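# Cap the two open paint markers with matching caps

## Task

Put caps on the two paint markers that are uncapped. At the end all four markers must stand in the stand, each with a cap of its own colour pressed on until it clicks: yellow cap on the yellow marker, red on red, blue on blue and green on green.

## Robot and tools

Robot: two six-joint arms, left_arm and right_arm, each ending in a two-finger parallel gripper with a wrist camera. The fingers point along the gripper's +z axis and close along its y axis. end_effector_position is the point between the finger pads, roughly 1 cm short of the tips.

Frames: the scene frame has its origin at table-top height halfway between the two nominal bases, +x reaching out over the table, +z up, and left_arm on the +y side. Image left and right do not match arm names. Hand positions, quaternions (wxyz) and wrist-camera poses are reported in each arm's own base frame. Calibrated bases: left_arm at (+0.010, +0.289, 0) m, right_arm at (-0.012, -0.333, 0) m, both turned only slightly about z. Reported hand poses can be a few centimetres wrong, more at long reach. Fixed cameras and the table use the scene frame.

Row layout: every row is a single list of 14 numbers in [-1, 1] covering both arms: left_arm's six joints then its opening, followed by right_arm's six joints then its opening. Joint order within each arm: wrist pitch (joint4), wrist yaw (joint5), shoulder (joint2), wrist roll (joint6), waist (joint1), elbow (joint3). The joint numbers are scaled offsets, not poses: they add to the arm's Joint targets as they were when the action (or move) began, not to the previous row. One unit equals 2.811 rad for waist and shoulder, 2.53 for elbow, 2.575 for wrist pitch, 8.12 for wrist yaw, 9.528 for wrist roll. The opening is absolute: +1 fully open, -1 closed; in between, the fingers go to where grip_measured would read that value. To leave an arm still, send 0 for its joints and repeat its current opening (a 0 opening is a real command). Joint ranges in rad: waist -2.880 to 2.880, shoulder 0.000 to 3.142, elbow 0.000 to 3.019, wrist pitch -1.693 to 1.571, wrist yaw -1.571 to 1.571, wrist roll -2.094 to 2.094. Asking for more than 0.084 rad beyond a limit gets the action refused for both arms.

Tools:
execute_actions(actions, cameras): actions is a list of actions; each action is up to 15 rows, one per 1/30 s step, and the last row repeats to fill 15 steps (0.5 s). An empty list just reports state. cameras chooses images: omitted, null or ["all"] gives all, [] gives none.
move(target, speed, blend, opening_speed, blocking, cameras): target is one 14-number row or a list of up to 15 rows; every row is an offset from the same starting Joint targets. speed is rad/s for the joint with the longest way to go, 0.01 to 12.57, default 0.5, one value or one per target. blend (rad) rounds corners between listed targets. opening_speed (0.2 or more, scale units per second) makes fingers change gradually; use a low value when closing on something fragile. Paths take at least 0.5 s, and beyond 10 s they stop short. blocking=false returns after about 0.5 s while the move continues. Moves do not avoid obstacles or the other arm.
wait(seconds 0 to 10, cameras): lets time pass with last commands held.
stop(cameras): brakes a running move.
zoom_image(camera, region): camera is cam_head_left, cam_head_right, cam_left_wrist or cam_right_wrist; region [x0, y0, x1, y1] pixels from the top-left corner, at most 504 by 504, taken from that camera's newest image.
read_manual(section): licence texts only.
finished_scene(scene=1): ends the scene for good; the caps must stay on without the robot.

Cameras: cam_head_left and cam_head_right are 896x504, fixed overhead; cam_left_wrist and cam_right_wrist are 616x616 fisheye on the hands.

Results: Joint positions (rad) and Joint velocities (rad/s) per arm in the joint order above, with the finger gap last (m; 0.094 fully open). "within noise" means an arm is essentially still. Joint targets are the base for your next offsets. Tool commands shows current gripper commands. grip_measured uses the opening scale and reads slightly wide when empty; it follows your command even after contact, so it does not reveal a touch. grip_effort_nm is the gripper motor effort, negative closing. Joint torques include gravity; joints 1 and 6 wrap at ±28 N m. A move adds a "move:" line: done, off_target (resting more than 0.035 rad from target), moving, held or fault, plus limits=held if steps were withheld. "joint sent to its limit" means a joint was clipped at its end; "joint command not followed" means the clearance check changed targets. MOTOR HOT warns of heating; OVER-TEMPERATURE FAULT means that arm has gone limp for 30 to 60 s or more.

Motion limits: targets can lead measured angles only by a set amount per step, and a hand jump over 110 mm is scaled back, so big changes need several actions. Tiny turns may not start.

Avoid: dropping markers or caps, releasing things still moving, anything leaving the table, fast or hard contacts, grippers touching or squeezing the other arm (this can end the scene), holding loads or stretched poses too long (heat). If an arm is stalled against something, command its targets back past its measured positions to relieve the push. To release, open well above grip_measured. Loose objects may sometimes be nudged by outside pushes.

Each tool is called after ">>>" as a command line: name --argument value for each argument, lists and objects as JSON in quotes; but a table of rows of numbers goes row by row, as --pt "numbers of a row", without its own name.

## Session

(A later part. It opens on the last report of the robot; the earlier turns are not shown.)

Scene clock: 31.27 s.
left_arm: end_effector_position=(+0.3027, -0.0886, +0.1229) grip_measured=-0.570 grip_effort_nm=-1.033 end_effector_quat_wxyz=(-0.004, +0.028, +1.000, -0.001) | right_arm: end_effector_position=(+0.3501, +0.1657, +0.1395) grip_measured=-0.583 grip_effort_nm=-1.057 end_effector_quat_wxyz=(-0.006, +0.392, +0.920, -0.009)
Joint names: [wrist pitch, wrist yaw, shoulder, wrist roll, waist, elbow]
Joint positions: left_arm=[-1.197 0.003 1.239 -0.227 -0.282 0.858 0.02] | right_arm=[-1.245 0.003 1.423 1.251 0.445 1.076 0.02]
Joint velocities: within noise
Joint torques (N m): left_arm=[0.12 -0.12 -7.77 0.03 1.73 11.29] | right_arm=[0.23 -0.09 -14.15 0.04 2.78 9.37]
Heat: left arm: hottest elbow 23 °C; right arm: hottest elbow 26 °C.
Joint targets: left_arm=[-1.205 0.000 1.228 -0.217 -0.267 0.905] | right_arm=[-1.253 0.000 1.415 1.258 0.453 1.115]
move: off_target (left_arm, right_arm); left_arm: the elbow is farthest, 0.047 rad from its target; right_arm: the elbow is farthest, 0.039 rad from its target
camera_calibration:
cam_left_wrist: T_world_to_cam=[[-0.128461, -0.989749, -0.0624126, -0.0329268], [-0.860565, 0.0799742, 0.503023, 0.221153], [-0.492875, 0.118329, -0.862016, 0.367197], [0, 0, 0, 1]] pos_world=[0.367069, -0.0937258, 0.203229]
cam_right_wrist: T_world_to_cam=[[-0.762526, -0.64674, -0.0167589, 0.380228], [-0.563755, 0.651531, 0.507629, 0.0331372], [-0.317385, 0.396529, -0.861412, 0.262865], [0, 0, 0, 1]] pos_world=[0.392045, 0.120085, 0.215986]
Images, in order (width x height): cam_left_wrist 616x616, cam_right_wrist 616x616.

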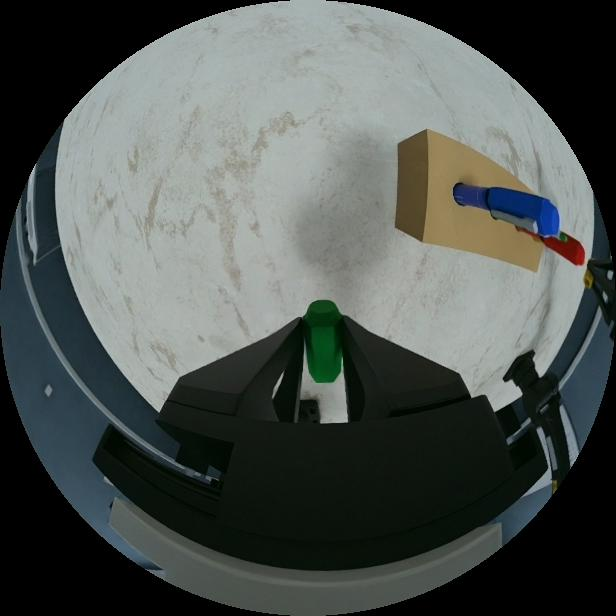

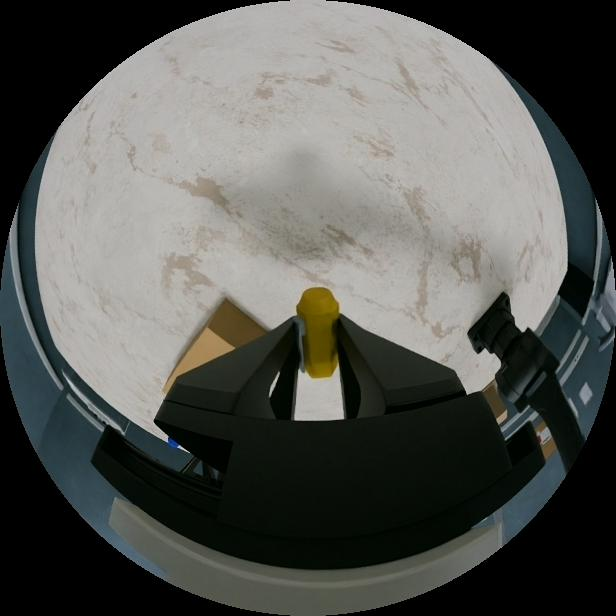

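>>> move --pt "0.72544 -0.01232 -0.05692 0.01228 -0.02953 -0.1917 -0.75 0.3701 -0.03695 -0.00534 -0.04807 -0.03664 -0.06522 -0.75" --pt "0.85515 -0.09446 0.02917 0.02372 -0.23408 -0.22609 -0.75 0.84738 -0.16379 0.08004 -0.13203 -0.12024 -0.15731 -0.75" --speed 0.9 --blend 0.1

Scene clock: 36.07 s.
left_arm: end_effector_position=(+0.3389, -0.2440, +0.1980) grip_measured=-0.570 grip_effort_nm=-1.038 end_effector_quat_wxyz=(+0.706, +0.051, +0.705, -0.053) | right_arm: end_effector_position=(+0.4383, +0.2218, +0.2123) grip_measured=-0.583 grip_effort_nm=-1.062 end_effector_quat_wxyz=(+0.535, -0.472, +0.524, +0.466)
Joint names: [wrist pitch, wrist yaw, shoulder, wrist roll, waist, elbow]
Joint positions: left_arm=[0.978 -0.764 1.305 -0.001 -0.912 0.33 0.02] | right_arm=[0.916 -1.326 1.613 0.009 0.123 0.724 0.02]
Joint velocities: within noise
Joint torques (N m): left_arm=[2.33 -0.13 -5.54 0.03 -0.5 6.08] | right_arm=[2.24 -0.22 -12.28 -0.1 1.26 4.82]
Heat: left arm: hottest elbow 23 °C; right arm: hottest elbow 26 °C.
Joint targets: left_arm=[0.997 -0.767 1.310 0.009 -0.925 0.333] | right_arm=[0.929 -1.330 1.640 0.000 0.115 0.717]
move: done
camera_calibration:
cam_left_wrist: T_world_to_cam=[[-0.0828893, -0.994075, -0.0703181, -0.192306], [-0.484877, 0.101875, -0.868629, 0.376556], [0.870646, -0.0379045, -0.490448, -0.105556], [0, 0, 0, 1]] pos_world=[0.258545, -0.23353, 0.261795]
cam_right_wrist: T_world_to_cam=[[0.995549, -0.0834128, -0.0438659, -0.404812], [-0.0795304, -0.493839, -0.865909, 0.342715], [0.0505652, 0.865543, -0.498275, -0.0110854], [0, 0, 0, 1]] pos_world=[0.430827, 0.145074, 0.273478]

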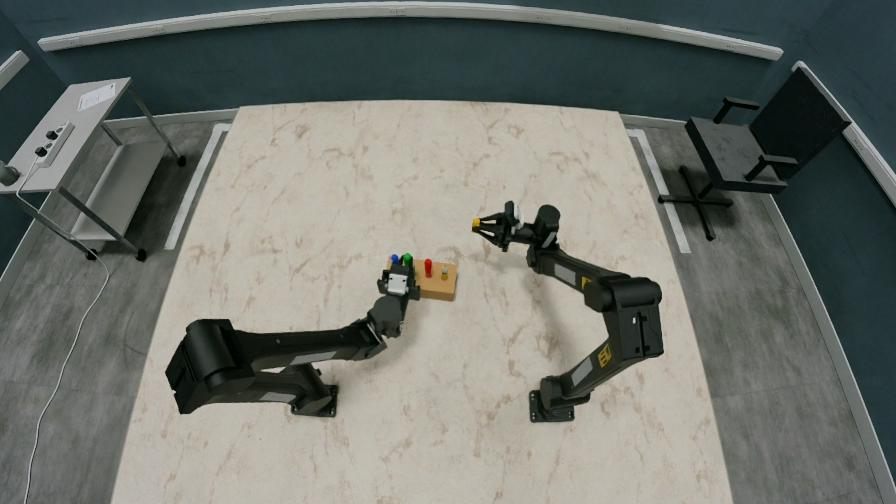

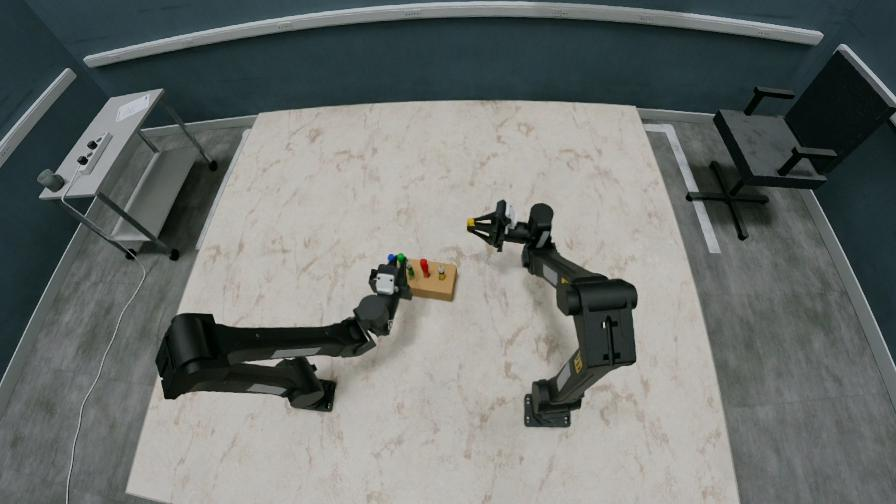

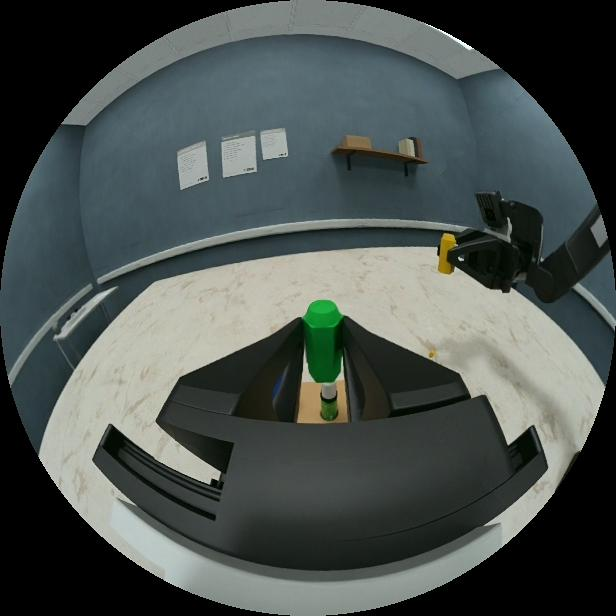

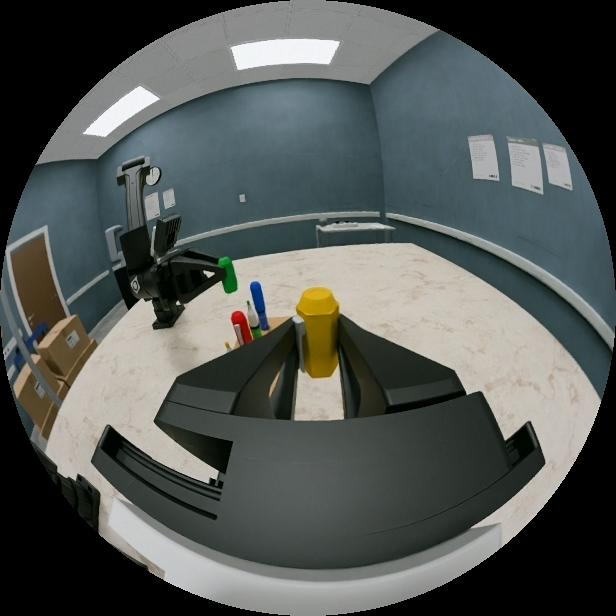

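>>> zoom_image --camera "cam_right_wrist" --region '[180, 230, 310, 360]'

>>> zoom_image --camera "cam_left_wrist" --region '[270, 290, 400, 420]'

>>> zoom_image --camera "cam_head_left" --region '[375, 235, 475, 315]'

Scaled by 3.877 from the camera's 616x616 image, which has a finer 880x880 frame.

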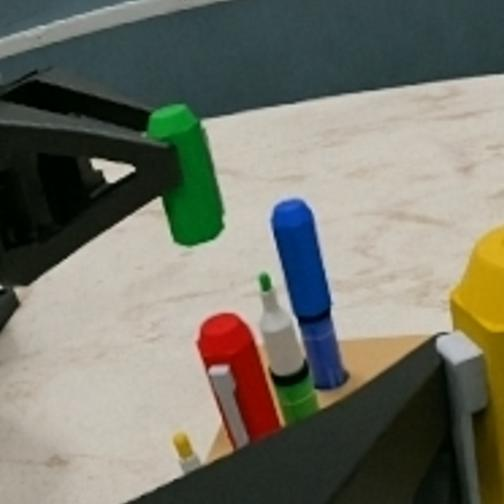

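Scaled by 3.877 from the camera's 616x616 image, which has a finer 880x880 frame.

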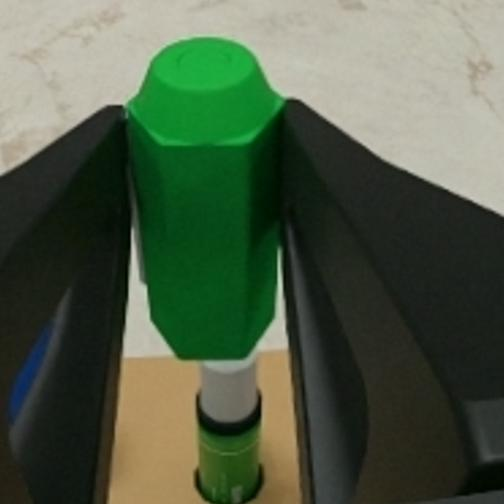

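Scaled by 5.040 from the camera's 896x504 image, which has a finer 1280x720 frame.

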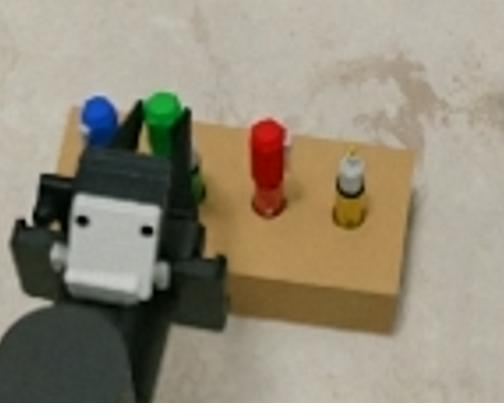

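>>> zoom_image --camera "cam_right_wrist" --region '[210, 245, 275, 345]'

Scaled by 5.040 from the camera's 616x616 image, which has a finer 880x880 frame.

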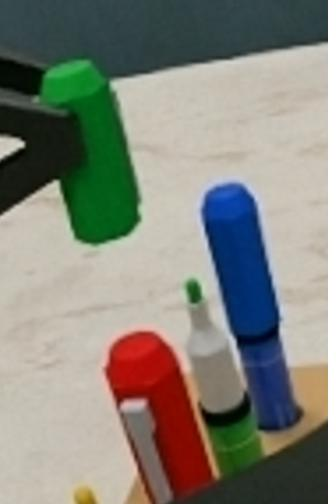

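>>> zoom_image --camera "cam_left_wrist" --region '[295, 360, 365, 425]'

Scaled by 7.200 from the camera's 616x616 image, which has a finer 880x880 frame.

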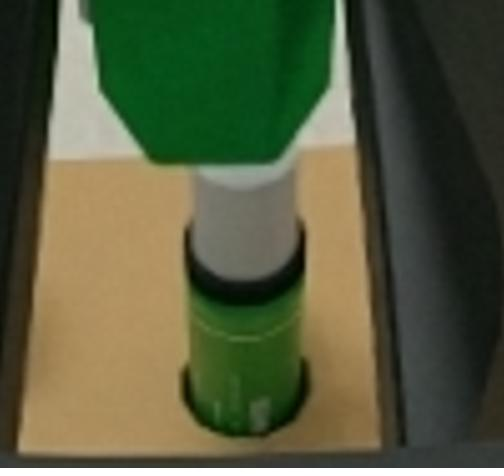

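>>> zoom_image --camera "cam_right_wrist" --region '[235, 270, 285, 345]'

>>> zoom_image --camera "cam_right_wrist" --region '[210, 250, 250, 310]'

Scaled by 6.720 from the camera's 616x616 image, which has a finer 880x880 frame.

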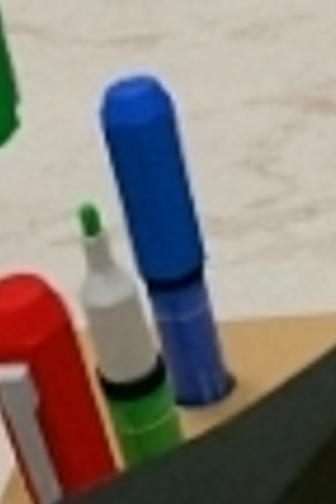

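Scaled by 8.400 from the camera's 616x616 image, which has a finer 880x880 frame.

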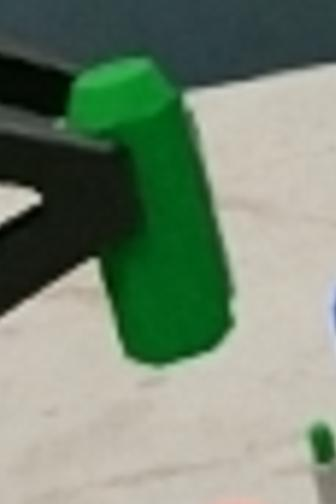

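>>> move --target '[0, 0.00632, 0.01732, 0, 0.0281, 0.03043, -0.75, 0, 0, 0, 0, 0, 0, -0.75]' --speed 0.1 --cameras '["cam_left_wrist", "cam_right_wrist"]'

Scene clock: 41.43 s.
left_arm: end_effector_position=(+0.3606, -0.2466, +0.1967) grip_measured=-0.570 grip_effort_nm=-1.028 end_effector_quat_wxyz=(+0.705, +0.051, +0.706, -0.050) | right_arm: end_effector_position=(+0.4383, +0.2218, +0.2123) grip_measured=-0.583 grip_effort_nm=-1.057 end_effector_quat_wxyz=(+0.535, -0.472, +0.523, +0.466)
Joint names: [wrist pitch, wrist yaw, shoulder, wrist roll, waist, elbow]
Joint positions: left_arm=[0.978 -0.718 1.352 -0.001 -0.86 0.371 0.02] | right_arm=[0.916 -1.327 1.613 0.008 0.123 0.724 0.02]
Joint velocities: within noise
Joint torques (N m): left_arm=[2.33 0.1 -6.12 0.03 1.67 8.85] | right_arm=[2.24 -0.22 -12.28 -0.11 1.32 4.82]
Heat: left arm: hottest elbow 23 °C; right arm: hottest elbow 26 °C.
Joint targets: left_arm=[0.997 -0.715 1.358 0.009 -0.846 0.410] | right_arm=[0.929 -1.330 1.640 0.000 0.115 0.717]
move: off_target (left_arm); left_arm: the elbow is farthest, 0.039 rad from its target
camera_calibration:
cam_left_wrist: T_world_to_cam=[[-0.0778382, -0.994175, -0.0745452, -0.19417], [-0.48861, 0.103218, -0.866376, 0.38756], [0.869023, -0.0310136, -0.493798, -0.122309], [0, 0, 0, 1]] pos_world=[0.280541, -0.236835, 0.260902]
cam_right_wrist: T_world_to_cam=[[0.995616, -0.0830467, -0.0430276, -0.405023], [-0.0786217, -0.493903, -0.865955, 0.342338], [0.0506633, 0.865542, -0.498267, -0.0111246], [0, 0, 0, 1]] pos_world=[0.430726, 0.145074, 0.273479]
Images, in order (width x height): cam_left_wrist 616x616, cam_right_wrist 616x616.

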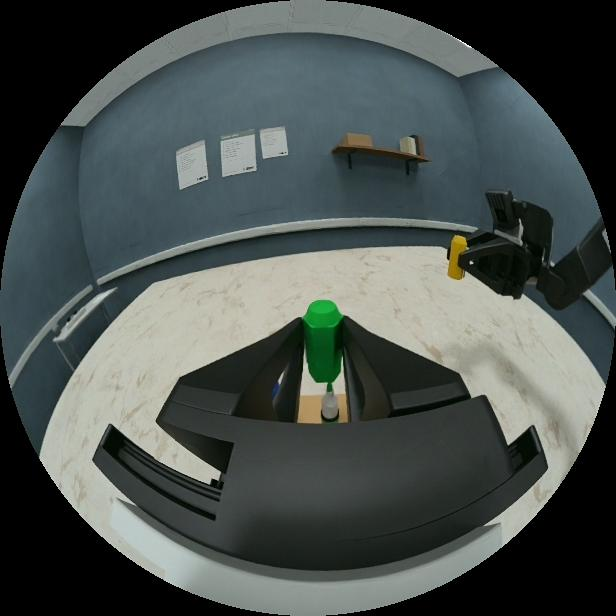

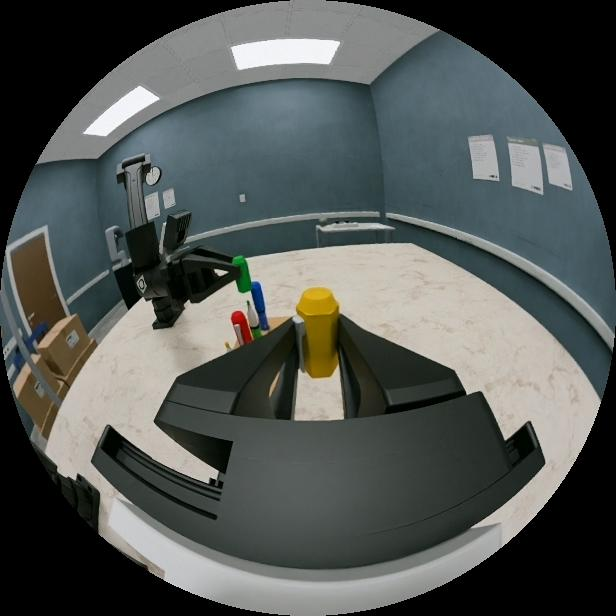

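>>> zoom_image --camera "cam_right_wrist" --region '[220, 250, 270, 325]'

>>> zoom_image --camera "cam_left_wrist" --region '[295, 360, 365, 425]'

Scaled by 6.720 from the camera's 616x616 image, which has a finer 880x880 frame.

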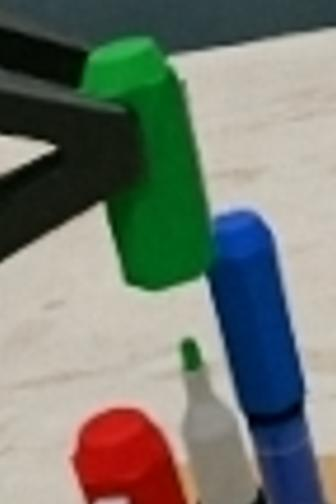

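Scaled by 7.200 from the camera's 616x616 image, which has a finer 880x880 frame.

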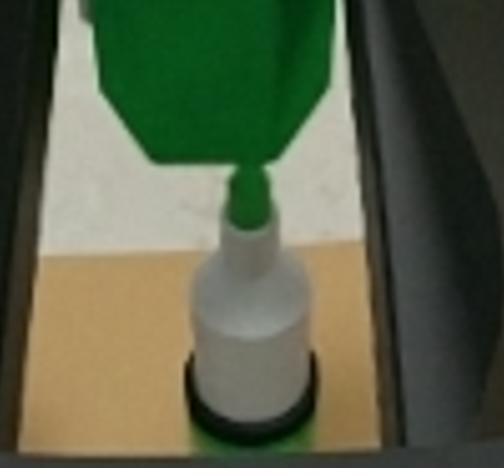

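>>> move --target '[0.02408, 0.0006, 0.01814, 0, -0.0004, 0, -0.75, 0, 0, 0, 0, 0, 0, -0.75]' --speed 0.1 --cameras '["cam_left_wrist", "cam_right_wrist"]'

>>> zoom_image --camera "cam_right_wrist" --region '[220, 250, 270, 325]'

>>> zoom_image --camera "cam_left_wrist" --region '[295, 360, 365, 425]'

Scene clock: 43.53 s.
left_arm: end_effector_position=(+0.3626, -0.2498, +0.1885) grip_measured=-0.570 grip_effort_nm=-1.028 end_effector_quat_wxyz=(+0.707, +0.050, +0.703, -0.054) | right_arm: end_effector_position=(+0.4383, +0.2218, +0.2123) grip_measured=-0.583 grip_effort_nm=-1.057 end_effector_quat_wxyz=(+0.535, -0.472, +0.523, +0.466)
Joint names: [wrist pitch, wrist yaw, shoulder, wrist roll, waist, elbow]
Joint positions: left_arm=[1.04 -0.713 1.404 -0.001 -0.86 0.371 0.02] | right_arm=[0.916 -1.327 1.613 0.008 0.123 0.724 0.02]
Joint velocities: within noise
Joint torques (N m): left_arm=[2.36 0.11 -6.48 0.03 1.67 8.5] | right_arm=[2.24 -0.22 -12.28 -0.11 1.26 4.82]
Heat: left arm: hottest elbow 23 °C; right arm: hottest elbow 26 °C.
Joint targets: left_arm=[1.059 -0.710 1.409 0.009 -0.847 0.410] | right_arm=[0.929 -1.330 1.640 0.000 0.115 0.717]
move: off_target (left_arm); left_arm: the elbow is farthest, 0.039 rad from its target
camera_calibration:
cam_left_wrist: T_world_to_cam=[[-0.0823549, -0.994313, -0.0675284, -0.197607], [-0.482503, 0.0990682, -0.870274, 0.379222], [0.872014, -0.0390886, -0.487918, -0.132383], [0, 0, 0, 1]] pos_world=[0.282141, -0.239227, 0.252091]
cam_right_wrist: T_world_to_cam=[[0.995616, -0.0830467, -0.0430276, -0.405023], [-0.0786217, -0.493903, -0.865955, 0.342338], [0.0506633, 0.865542, -0.498267, -0.0111246], [0, 0, 0, 1]] pos_world=[0.430726, 0.145074, 0.273479]
Images, in order (width x height): cam_left_wrist 616x616, cam_right_wrist 616x616.

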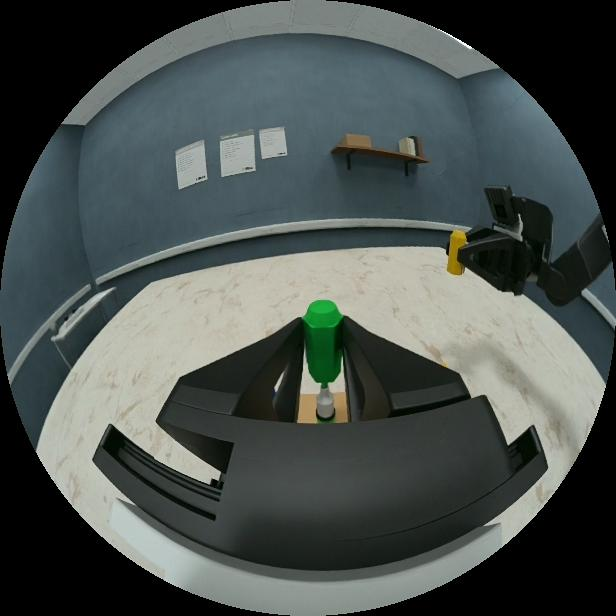

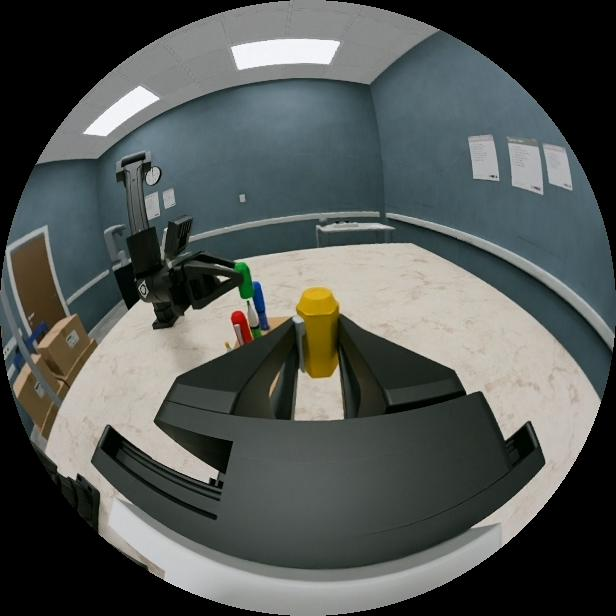

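Scaled by 6.720 from the camera's 616x616 image, which has a finer 880x880 frame.

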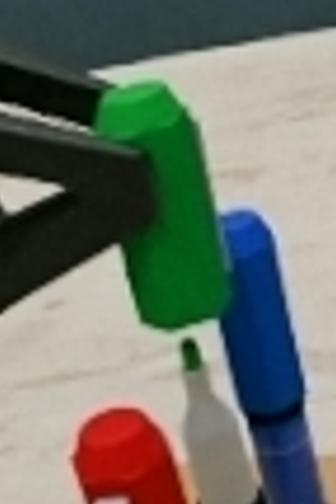

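Scaled by 7.200 from the camera's 616x616 image, which has a finer 880x880 frame.

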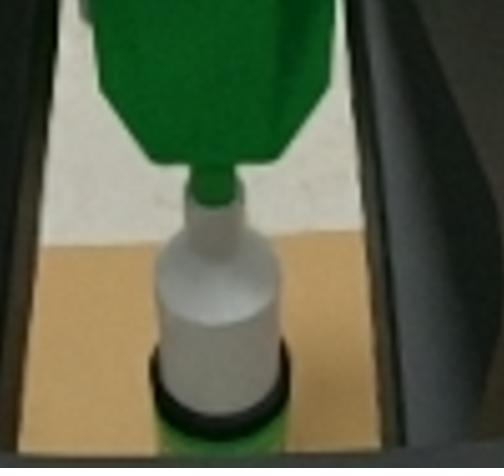

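>>> move --target '[0.01946, 0, 0.01512, 0, 0, -0.01684, -0.75, 0, 0, 0, 0, 0, 0, -0.75]' --speed 0.1 --cameras '["cam_left_wrist", "cam_right_wrist"]'

>>> zoom_image --camera "cam_right_wrist" --region '[220, 250, 270, 325]'

>>> zoom_image --camera "cam_left_wrist" --region '[295, 360, 365, 425]'

Scene clock: 45.87 s.
left_arm: end_effector_position=(+0.3626, -0.2499, +0.1789) grip_measured=-0.570 grip_effort_nm=-1.028 end_effector_quat_wxyz=(+0.707, +0.050, +0.703, -0.054) | right_arm: end_effector_position=(+0.4383, +0.2218, +0.2123) grip_measured=-0.583 grip_effort_nm=-1.062 end_effector_quat_wxyz=(+0.535, -0.472, +0.523, +0.466)
Joint names: [wrist pitch, wrist yaw, shoulder, wrist roll, waist, elbow]
Joint positions: left_arm=[1.09 -0.713 1.447 -0.001 -0.86 0.365 0.02] | right_arm=[0.916 -1.327 1.613 0.007 0.123 0.724 0.02]
Joint velocities: within noise
Joint torques (N m): left_arm=[2.36 0.1 -6.71 0.03 1.61 5.3] | right_arm=[2.24 -0.22 -12.22 -0.11 1.26 4.82]
Heat: left arm: hottest elbow 23 °C; right arm: hottest elbow 26 °C.
Joint targets: left_arm=[1.109 -0.710 1.452 0.009 -0.847 0.367] | right_arm=[0.929 -1.330 1.640 0.000 0.115 0.717]
move: done
camera_calibration:
cam_left_wrist: T_world_to_cam=[[-0.0822481, -0.994355, -0.067035, -0.198415], [-0.482061, 0.0985641, -0.870576, 0.370694], [0.872269, -0.0392882, -0.487446, -0.1373], [0, 0, 0, 1]] pos_world=[0.282141, -0.239226, 0.24249]
cam_right_wrist: T_world_to_cam=[[0.995635, -0.0829848, -0.0427196, -0.405124], [-0.0783237, -0.493919, -0.865973, 0.342217], [0.0507625, 0.865539, -0.498263, -0.0111679], [0, 0, 0, 1]] pos_world=[0.430727, 0.145074, 0.273479]
Images, in order (width x height): cam_left_wrist 616x616, cam_right_wrist 616x616.

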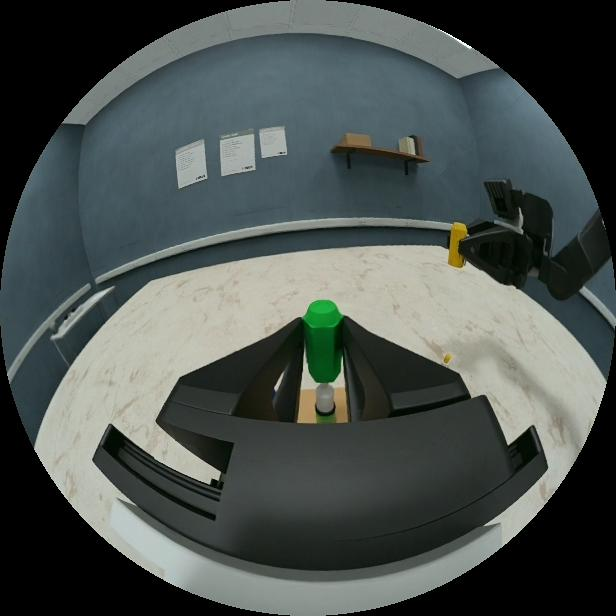

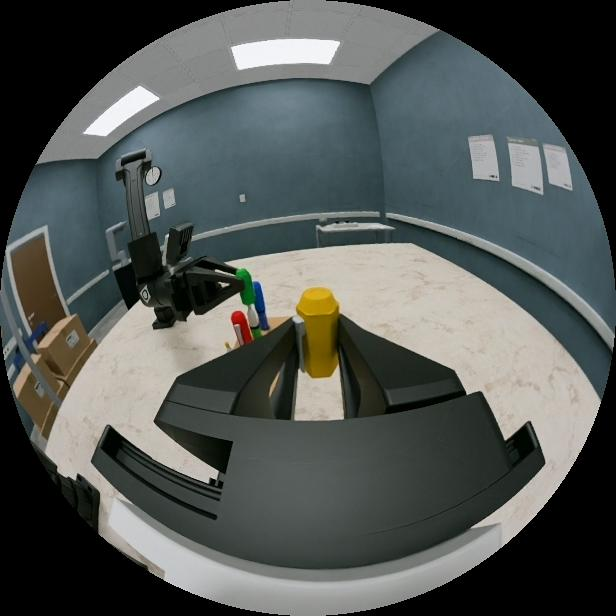

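Scaled by 6.720 from the camera's 616x616 image, which has a finer 880x880 frame.

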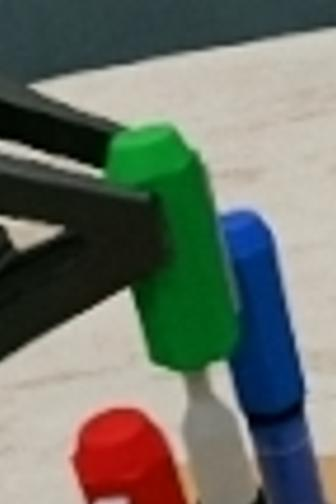

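Scaled by 7.200 from the camera's 616x616 image, which has a finer 880x880 frame.

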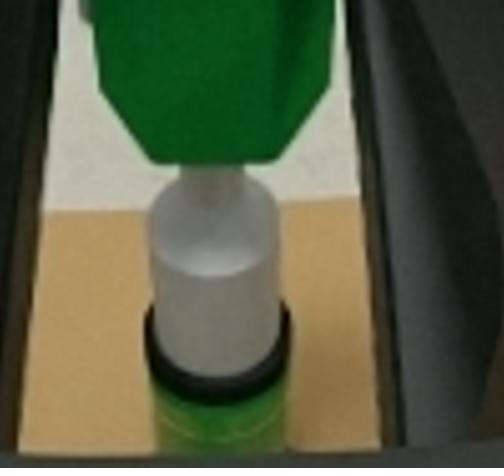

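>>> move --target '[0.01981, -0.00108, 0.01565, 0, -0.01025, -0.00277, -0.75, 0, 0, 0, 0, 0, 0, -0.75]' --speed 0.1 --cameras '["cam_left_wrist", "cam_right_wrist"]'

>>> zoom_image --camera "cam_right_wrist" --region '[220, 250, 270, 325]'

>>> zoom_image --camera "cam_left_wrist" --region '[295, 360, 365, 425]'

Scene clock: 47.50 s.
left_arm: end_effector_position=(+0.3620, -0.2499, +0.1693) grip_measured=-0.570 grip_effort_nm=-1.033 end_effector_quat_wxyz=(+0.707, +0.049, +0.703, -0.054) | right_arm: end_effector_position=(+0.4383, +0.2218, +0.2123) grip_measured=-0.583 grip_effort_nm=-1.057 end_effector_quat_wxyz=(+0.535, -0.472, +0.523, +0.466)
Joint names: [wrist pitch, wrist yaw, shoulder, wrist roll, waist, elbow]
Joint positions: left_arm=[1.141 -0.717 1.49 -0.001 -0.863 0.359 0.02] | right_arm=[0.916 -1.327 1.613 0.007 0.123 0.724 0.02]
Joint velocities: within noise
Joint torques (N m): left_arm=[2.37 -0.13 -6.95 0.03 -0.44 4.88] | right_arm=[2.24 -0.22 -12.28 -0.11 1.26 4.83]
Heat: left arm: hottest elbow 23 °C; right arm: hottest elbow 26 °C.
Joint targets: left_arm=[1.160 -0.719 1.496 0.009 -0.876 0.360] | right_arm=[0.929 -1.330 1.640 0.000 0.115 0.717]
move: done
camera_calibration:
cam_left_wrist: T_world_to_cam=[[-0.0811246, -0.994502, -0.0662092, -0.199765], [-0.481504, 0.0972667, -0.87103, 0.361559], [0.872681, -0.0387819, -0.486748, -0.141578], [0, 0, 0, 1]] pos_world=[0.281439, -0.239325, 0.232789]
cam_right_wrist: T_world_to_cam=[[0.995635, -0.0829848, -0.0427196, -0.405124], [-0.0783237, -0.493919, -0.865973, 0.342217], [0.0507625, 0.865539, -0.498263, -0.0111679], [0, 0, 0, 1]] pos_world=[0.430727, 0.145074, 0.273479]
Images, in order (width x height): cam_left_wrist 616x616, cam_right_wrist 616x616.

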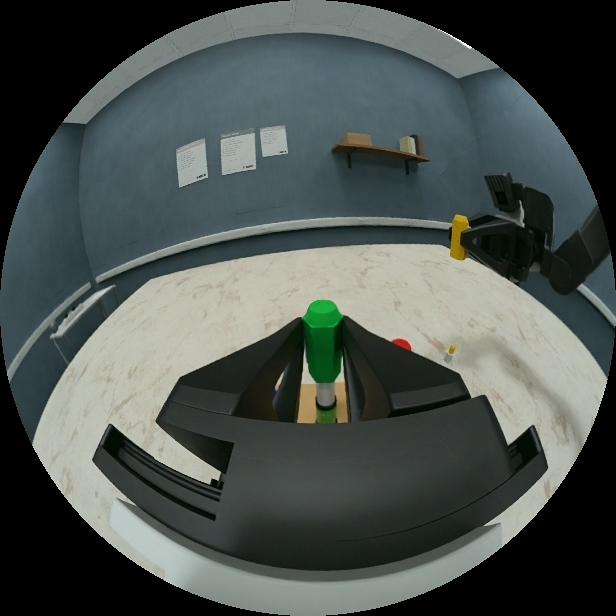

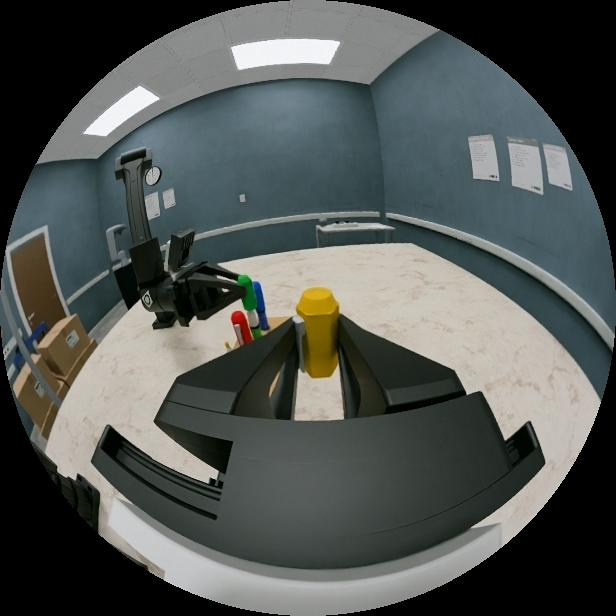

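Scaled by 6.720 from the camera's 616x616 image, which has a finer 880x880 frame.

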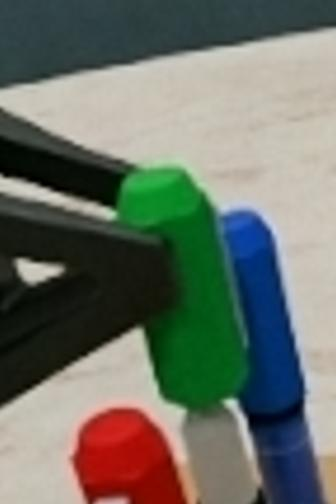

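Scaled by 7.200 from the camera's 616x616 image, which has a finer 880x880 frame.

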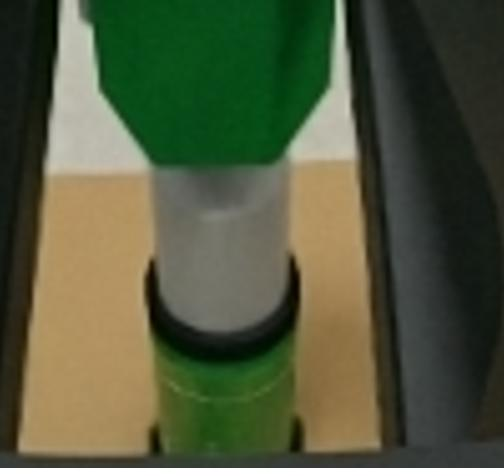

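>>> zoom_image --camera "cam_right_wrist" --region '[232, 270, 272, 330]'

Scaled by 8.400 from the camera's 616x616 image, which has a finer 880x880 frame.

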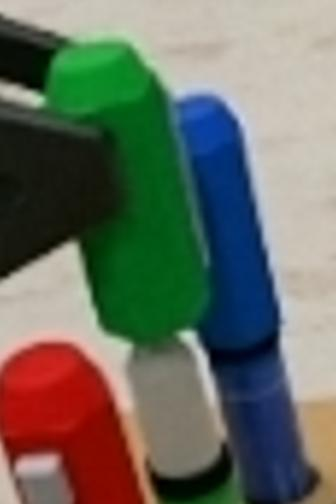

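>>> move --target '[0.01398, -0.00032, 0.0121, 0, -0.00092, -0.00198, -0.75, 0, 0, 0, 0, 0, 0, -0.75]' --speed 0.08 --cameras '["cam_left_wrist", "cam_right_wrist"]'

>>> zoom_image --camera "cam_right_wrist" --region '[232, 270, 272, 330]'

>>> zoom_image --camera "cam_left_wrist" --region '[295, 360, 365, 425]'

Scene clock: 49.17 s.
left_arm: end_effector_position=(+0.3615, -0.2496, +0.1613) grip_measured=-0.570 grip_effort_nm=-1.033 end_effector_quat_wxyz=(+0.707, +0.049, +0.704, -0.053) | right_arm: end_effector_position=(+0.4383, +0.2218, +0.2123) grip_measured=-0.583 grip_effort_nm=-1.057 end_effector_quat_wxyz=(+0.535, -0.472, +0.523, +0.466)
Joint names: [wrist pitch, wrist yaw, shoulder, wrist roll, waist, elbow]
Joint positions: left_arm=[1.177 -0.719 1.524 -0.001 -0.864 0.354 0.02] | right_arm=[0.916 -1.327 1.613 0.007 0.123 0.724 0.02]
Joint velocities: within noise
Joint torques (N m): left_arm=[2.39 -0.13 -7.06 0.03 -0.67 4.56] | right_arm=[2.24 -0.22 -12.28 -0.11 1.26 4.82]
Heat: left arm: hottest elbow 23 °C; right arm: hottest elbow 26 °C.
Joint targets: left_arm=[1.196 -0.722 1.530 0.009 -0.879 0.355] | right_arm=[0.929 -1.330 1.640 0.000 0.115 0.717]
move: done
camera_calibration:
cam_left_wrist: T_world_to_cam=[[-0.0800473, -0.994469, -0.0679995, -0.200115], [-0.483145, 0.0983778, -0.869996, 0.354972], [0.871873, -0.0367872, -0.488348, -0.144005], [0, 0, 0, 1]] pos_world=[0.281039, -0.239228, 0.224892]
cam_right_wrist: T_world_to_cam=[[0.995635, -0.0829848, -0.0427196, -0.405124], [-0.0783237, -0.493919, -0.865973, 0.342217], [0.0507625, 0.865539, -0.498263, -0.0111679], [0, 0, 0, 1]] pos_world=[0.430727, 0.145074, 0.273479]
Images, in order (width x height): cam_left_wrist 616x616, cam_right_wrist 616x616.

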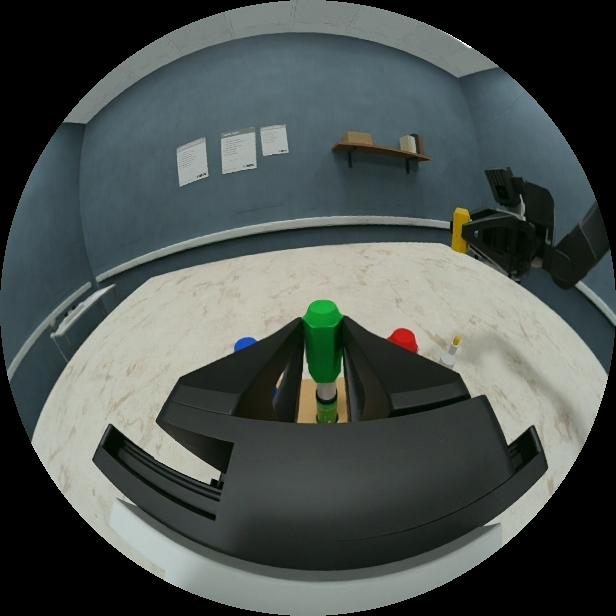

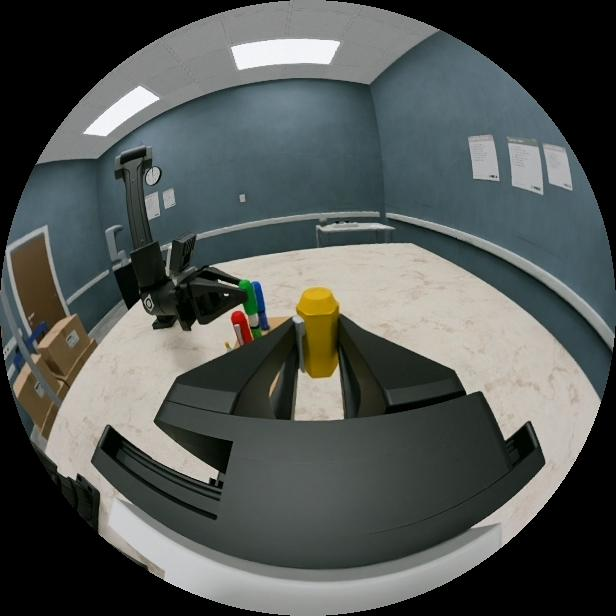

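Scaled by 8.400 from the camera's 616x616 image, which has a finer 880x880 frame.

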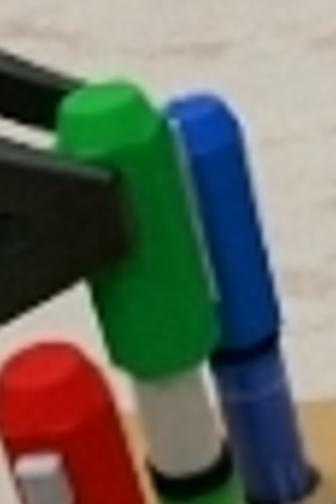

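Scaled by 7.200 from the camera's 616x616 image, which has a finer 880x880 frame.

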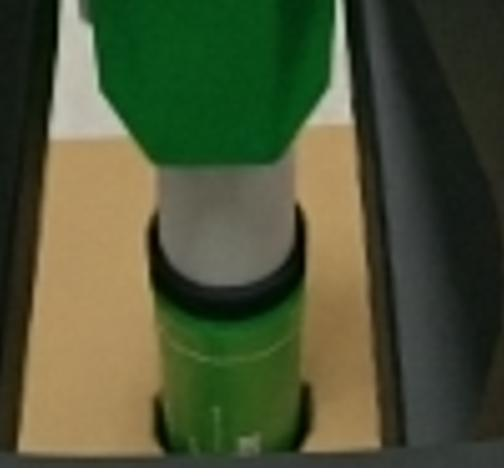

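>>> move --target '[0.02004, -0.00022, 0.01779, 0, -0.00107, -0.00067, -0.75, 0, 0, 0, 0, 0, 0, -0.75]' --speed 0.08 --cameras '["cam_left_wrist", "cam_right_wrist"]'

>>> zoom_image --camera "cam_right_wrist" --region '[232, 270, 272, 330]'

>>> zoom_image --camera "cam_left_wrist" --region '[295, 360, 365, 425]'

Scene clock: 50.67 s.
left_arm: end_effector_position=(+0.3613, -0.2508, +0.1510) grip_measured=-0.570 grip_effort_nm=-1.033 end_effector_quat_wxyz=(+0.707, +0.050, +0.704, -0.053) | right_arm: end_effector_position=(+0.4383, +0.2218, +0.2123) grip_measured=-0.583 grip_effort_nm=-1.057 end_effector_quat_wxyz=(+0.535, -0.472, +0.523, +0.466)
Joint names: [wrist pitch, wrist yaw, shoulder, wrist roll, waist, elbow]
Joint positions: left_arm=[1.228 -0.721 1.575 -0.001 -0.867 0.353 0.02] | right_arm=[0.916 -1.327 1.613 0.007 0.123 0.724 0.02]
Joint velocities: within noise
Joint torques (N m): left_arm=[2.35 -0.12 -7.36 0.03 -0.67 4.15] | right_arm=[2.25 -0.22 -12.22 -0.11 1.26 4.81]
Heat: left arm: hottest elbow 23 °C; right arm: hottest elbow 26 °C.
Joint targets: left_arm=[1.248 -0.724 1.580 0.009 -0.882 0.353] | right_arm=[0.929 -1.330 1.640 0.000 0.115 0.717]
move: done
camera_calibration:
cam_left_wrist: T_world_to_cam=[[-0.0808536, -0.99438, -0.0683445, -0.201604], [-0.48336, 0.099084, -0.869796, 0.346211], [0.87168, -0.0372912, -0.488655, -0.148903], [0, 0, 0, 1]] pos_world=[0.28084, -0.240328, 0.214592]
cam_right_wrist: T_world_to_cam=[[0.995635, -0.0829848, -0.0427196, -0.405124], [-0.0783237, -0.493919, -0.865973, 0.342217], [0.0507625, 0.865539, -0.498263, -0.0111679], [0, 0, 0, 1]] pos_world=[0.430727, 0.145074, 0.273479]
Images, in order (width x height): cam_left_wrist 616x616, cam_right_wrist 616x616.

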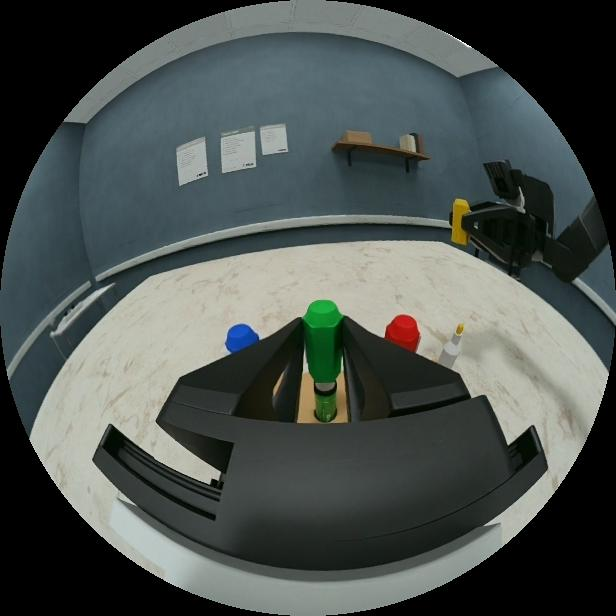

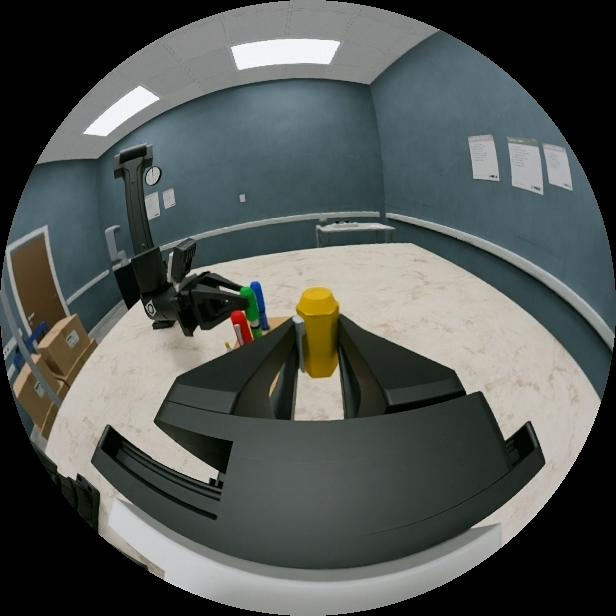

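Scaled by 8.400 from the camera's 616x616 image, which has a finer 880x880 frame.

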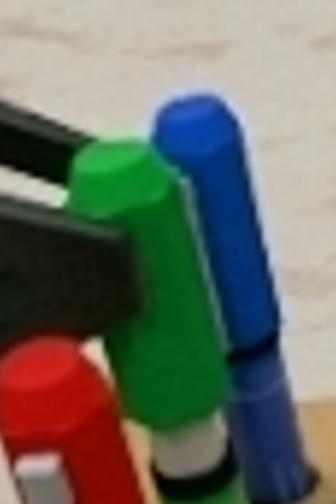

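Scaled by 7.200 from the camera's 616x616 image, which has a finer 880x880 frame.

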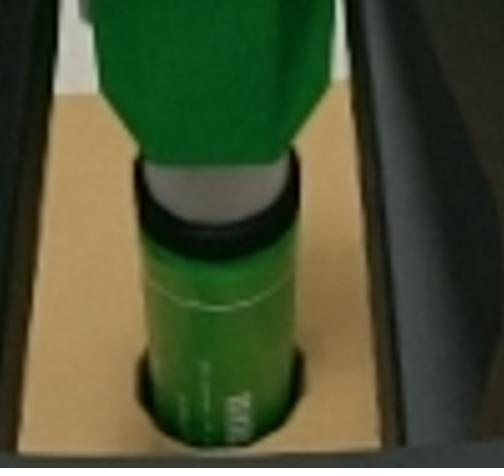

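>>> move --target '[0.0097, 0, 0.0087, 0, 0, 0, -0.75, 0, 0, 0, 0, 0, 0, -0.75]' --speed 0.1

Scene clock: 52.30 s.
left_arm: end_effector_position=(+0.3615, -0.2510, +0.1476) grip_measured=-0.570 grip_effort_nm=-1.033 end_effector_quat_wxyz=(+0.708, +0.049, +0.703, -0.054) | right_arm: end_effector_position=(+0.4383, +0.2218, +0.2123) grip_measured=-0.583 grip_effort_nm=-1.053 end_effector_quat_wxyz=(+0.535, -0.472, +0.523, +0.466)
Joint names: [wrist pitch, wrist yaw, shoulder, wrist roll, waist, elbow]
Joint positions: left_arm=[1.255 -0.721 1.596 0 -0.867 0.353 0.02] | right_arm=[0.916 -1.327 1.613 0.007 0.123 0.724 0.02]
Joint velocities: within noise
Joint torques (N m): left_arm=[2.32 -0.13 -7.12 0.03 -0.62 4] | right_arm=[2.25 -0.22 -12.22 -0.11 1.32 4.82]
Heat: left arm: hottest elbow 23 °C; right arm: hottest elbow 26 °C.
Joint targets: left_arm=[1.273 -0.724 1.604 0.009 -0.881 0.354] | right_arm=[0.929 -1.330 1.640 0.000 0.115 0.717]
move: done
camera_calibration:
cam_left_wrist: T_world_to_cam=[[-0.0802704, -0.994642, -0.0651488, -0.20274], [-0.480486, 0.0958758, -0.871746, 0.341955], [0.873321, -0.0386723, -0.485608, -0.152185], [0, 0, 0, 1]] pos_world=[0.280936, -0.240324, 0.210987]
cam_right_wrist: T_world_to_cam=[[0.995635, -0.0829848, -0.0427196, -0.405124], [-0.0783237, -0.493919, -0.865973, 0.342217], [0.0507625, 0.865539, -0.498263, -0.0111679], [0, 0, 0, 1]] pos_world=[0.430727, 0.145074, 0.273479]

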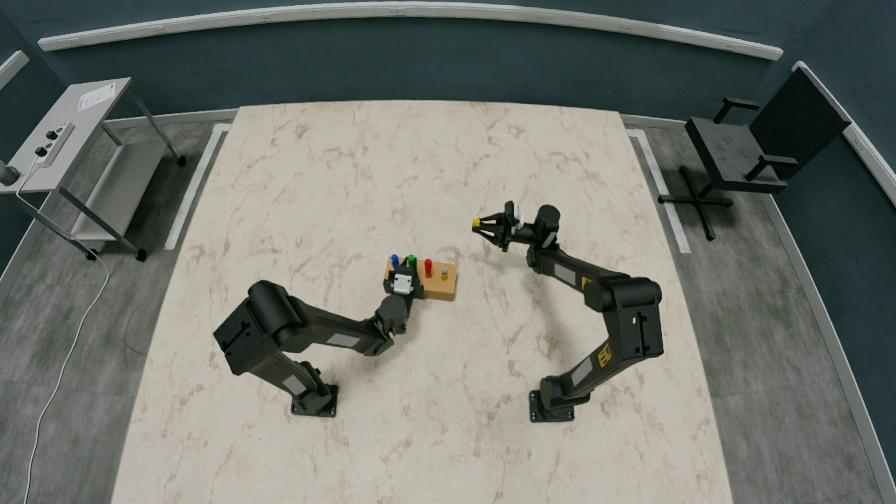

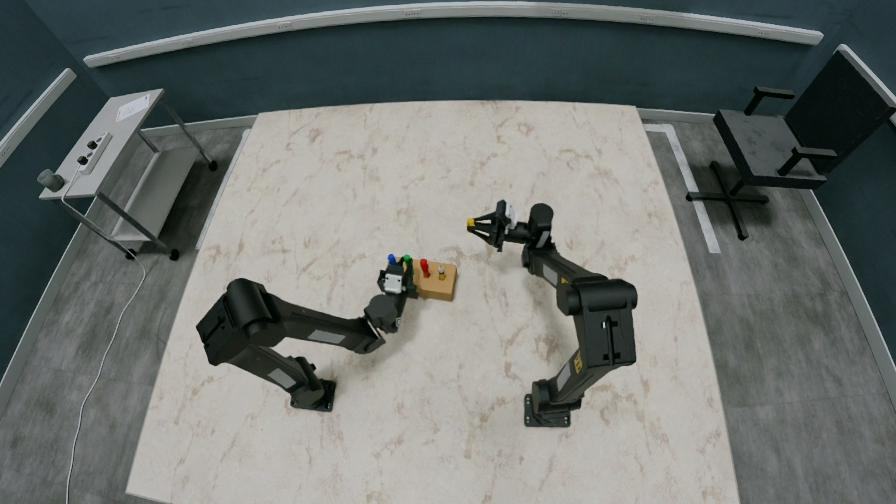

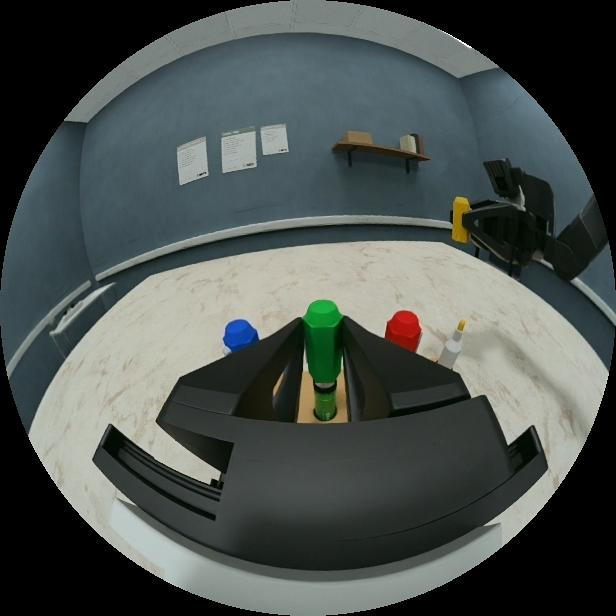

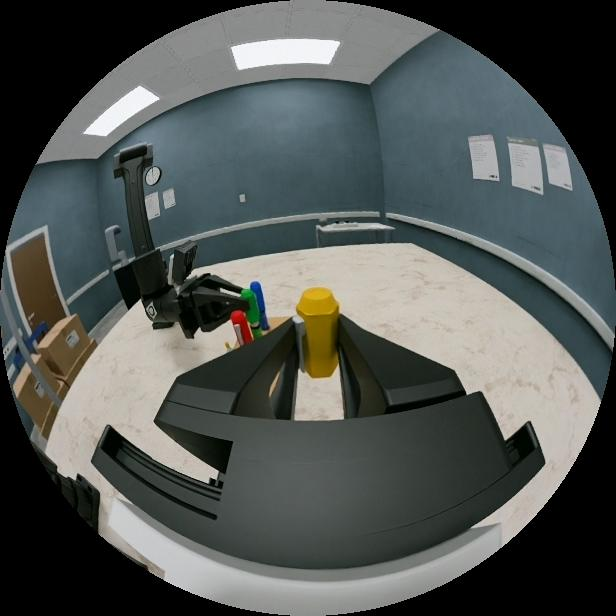

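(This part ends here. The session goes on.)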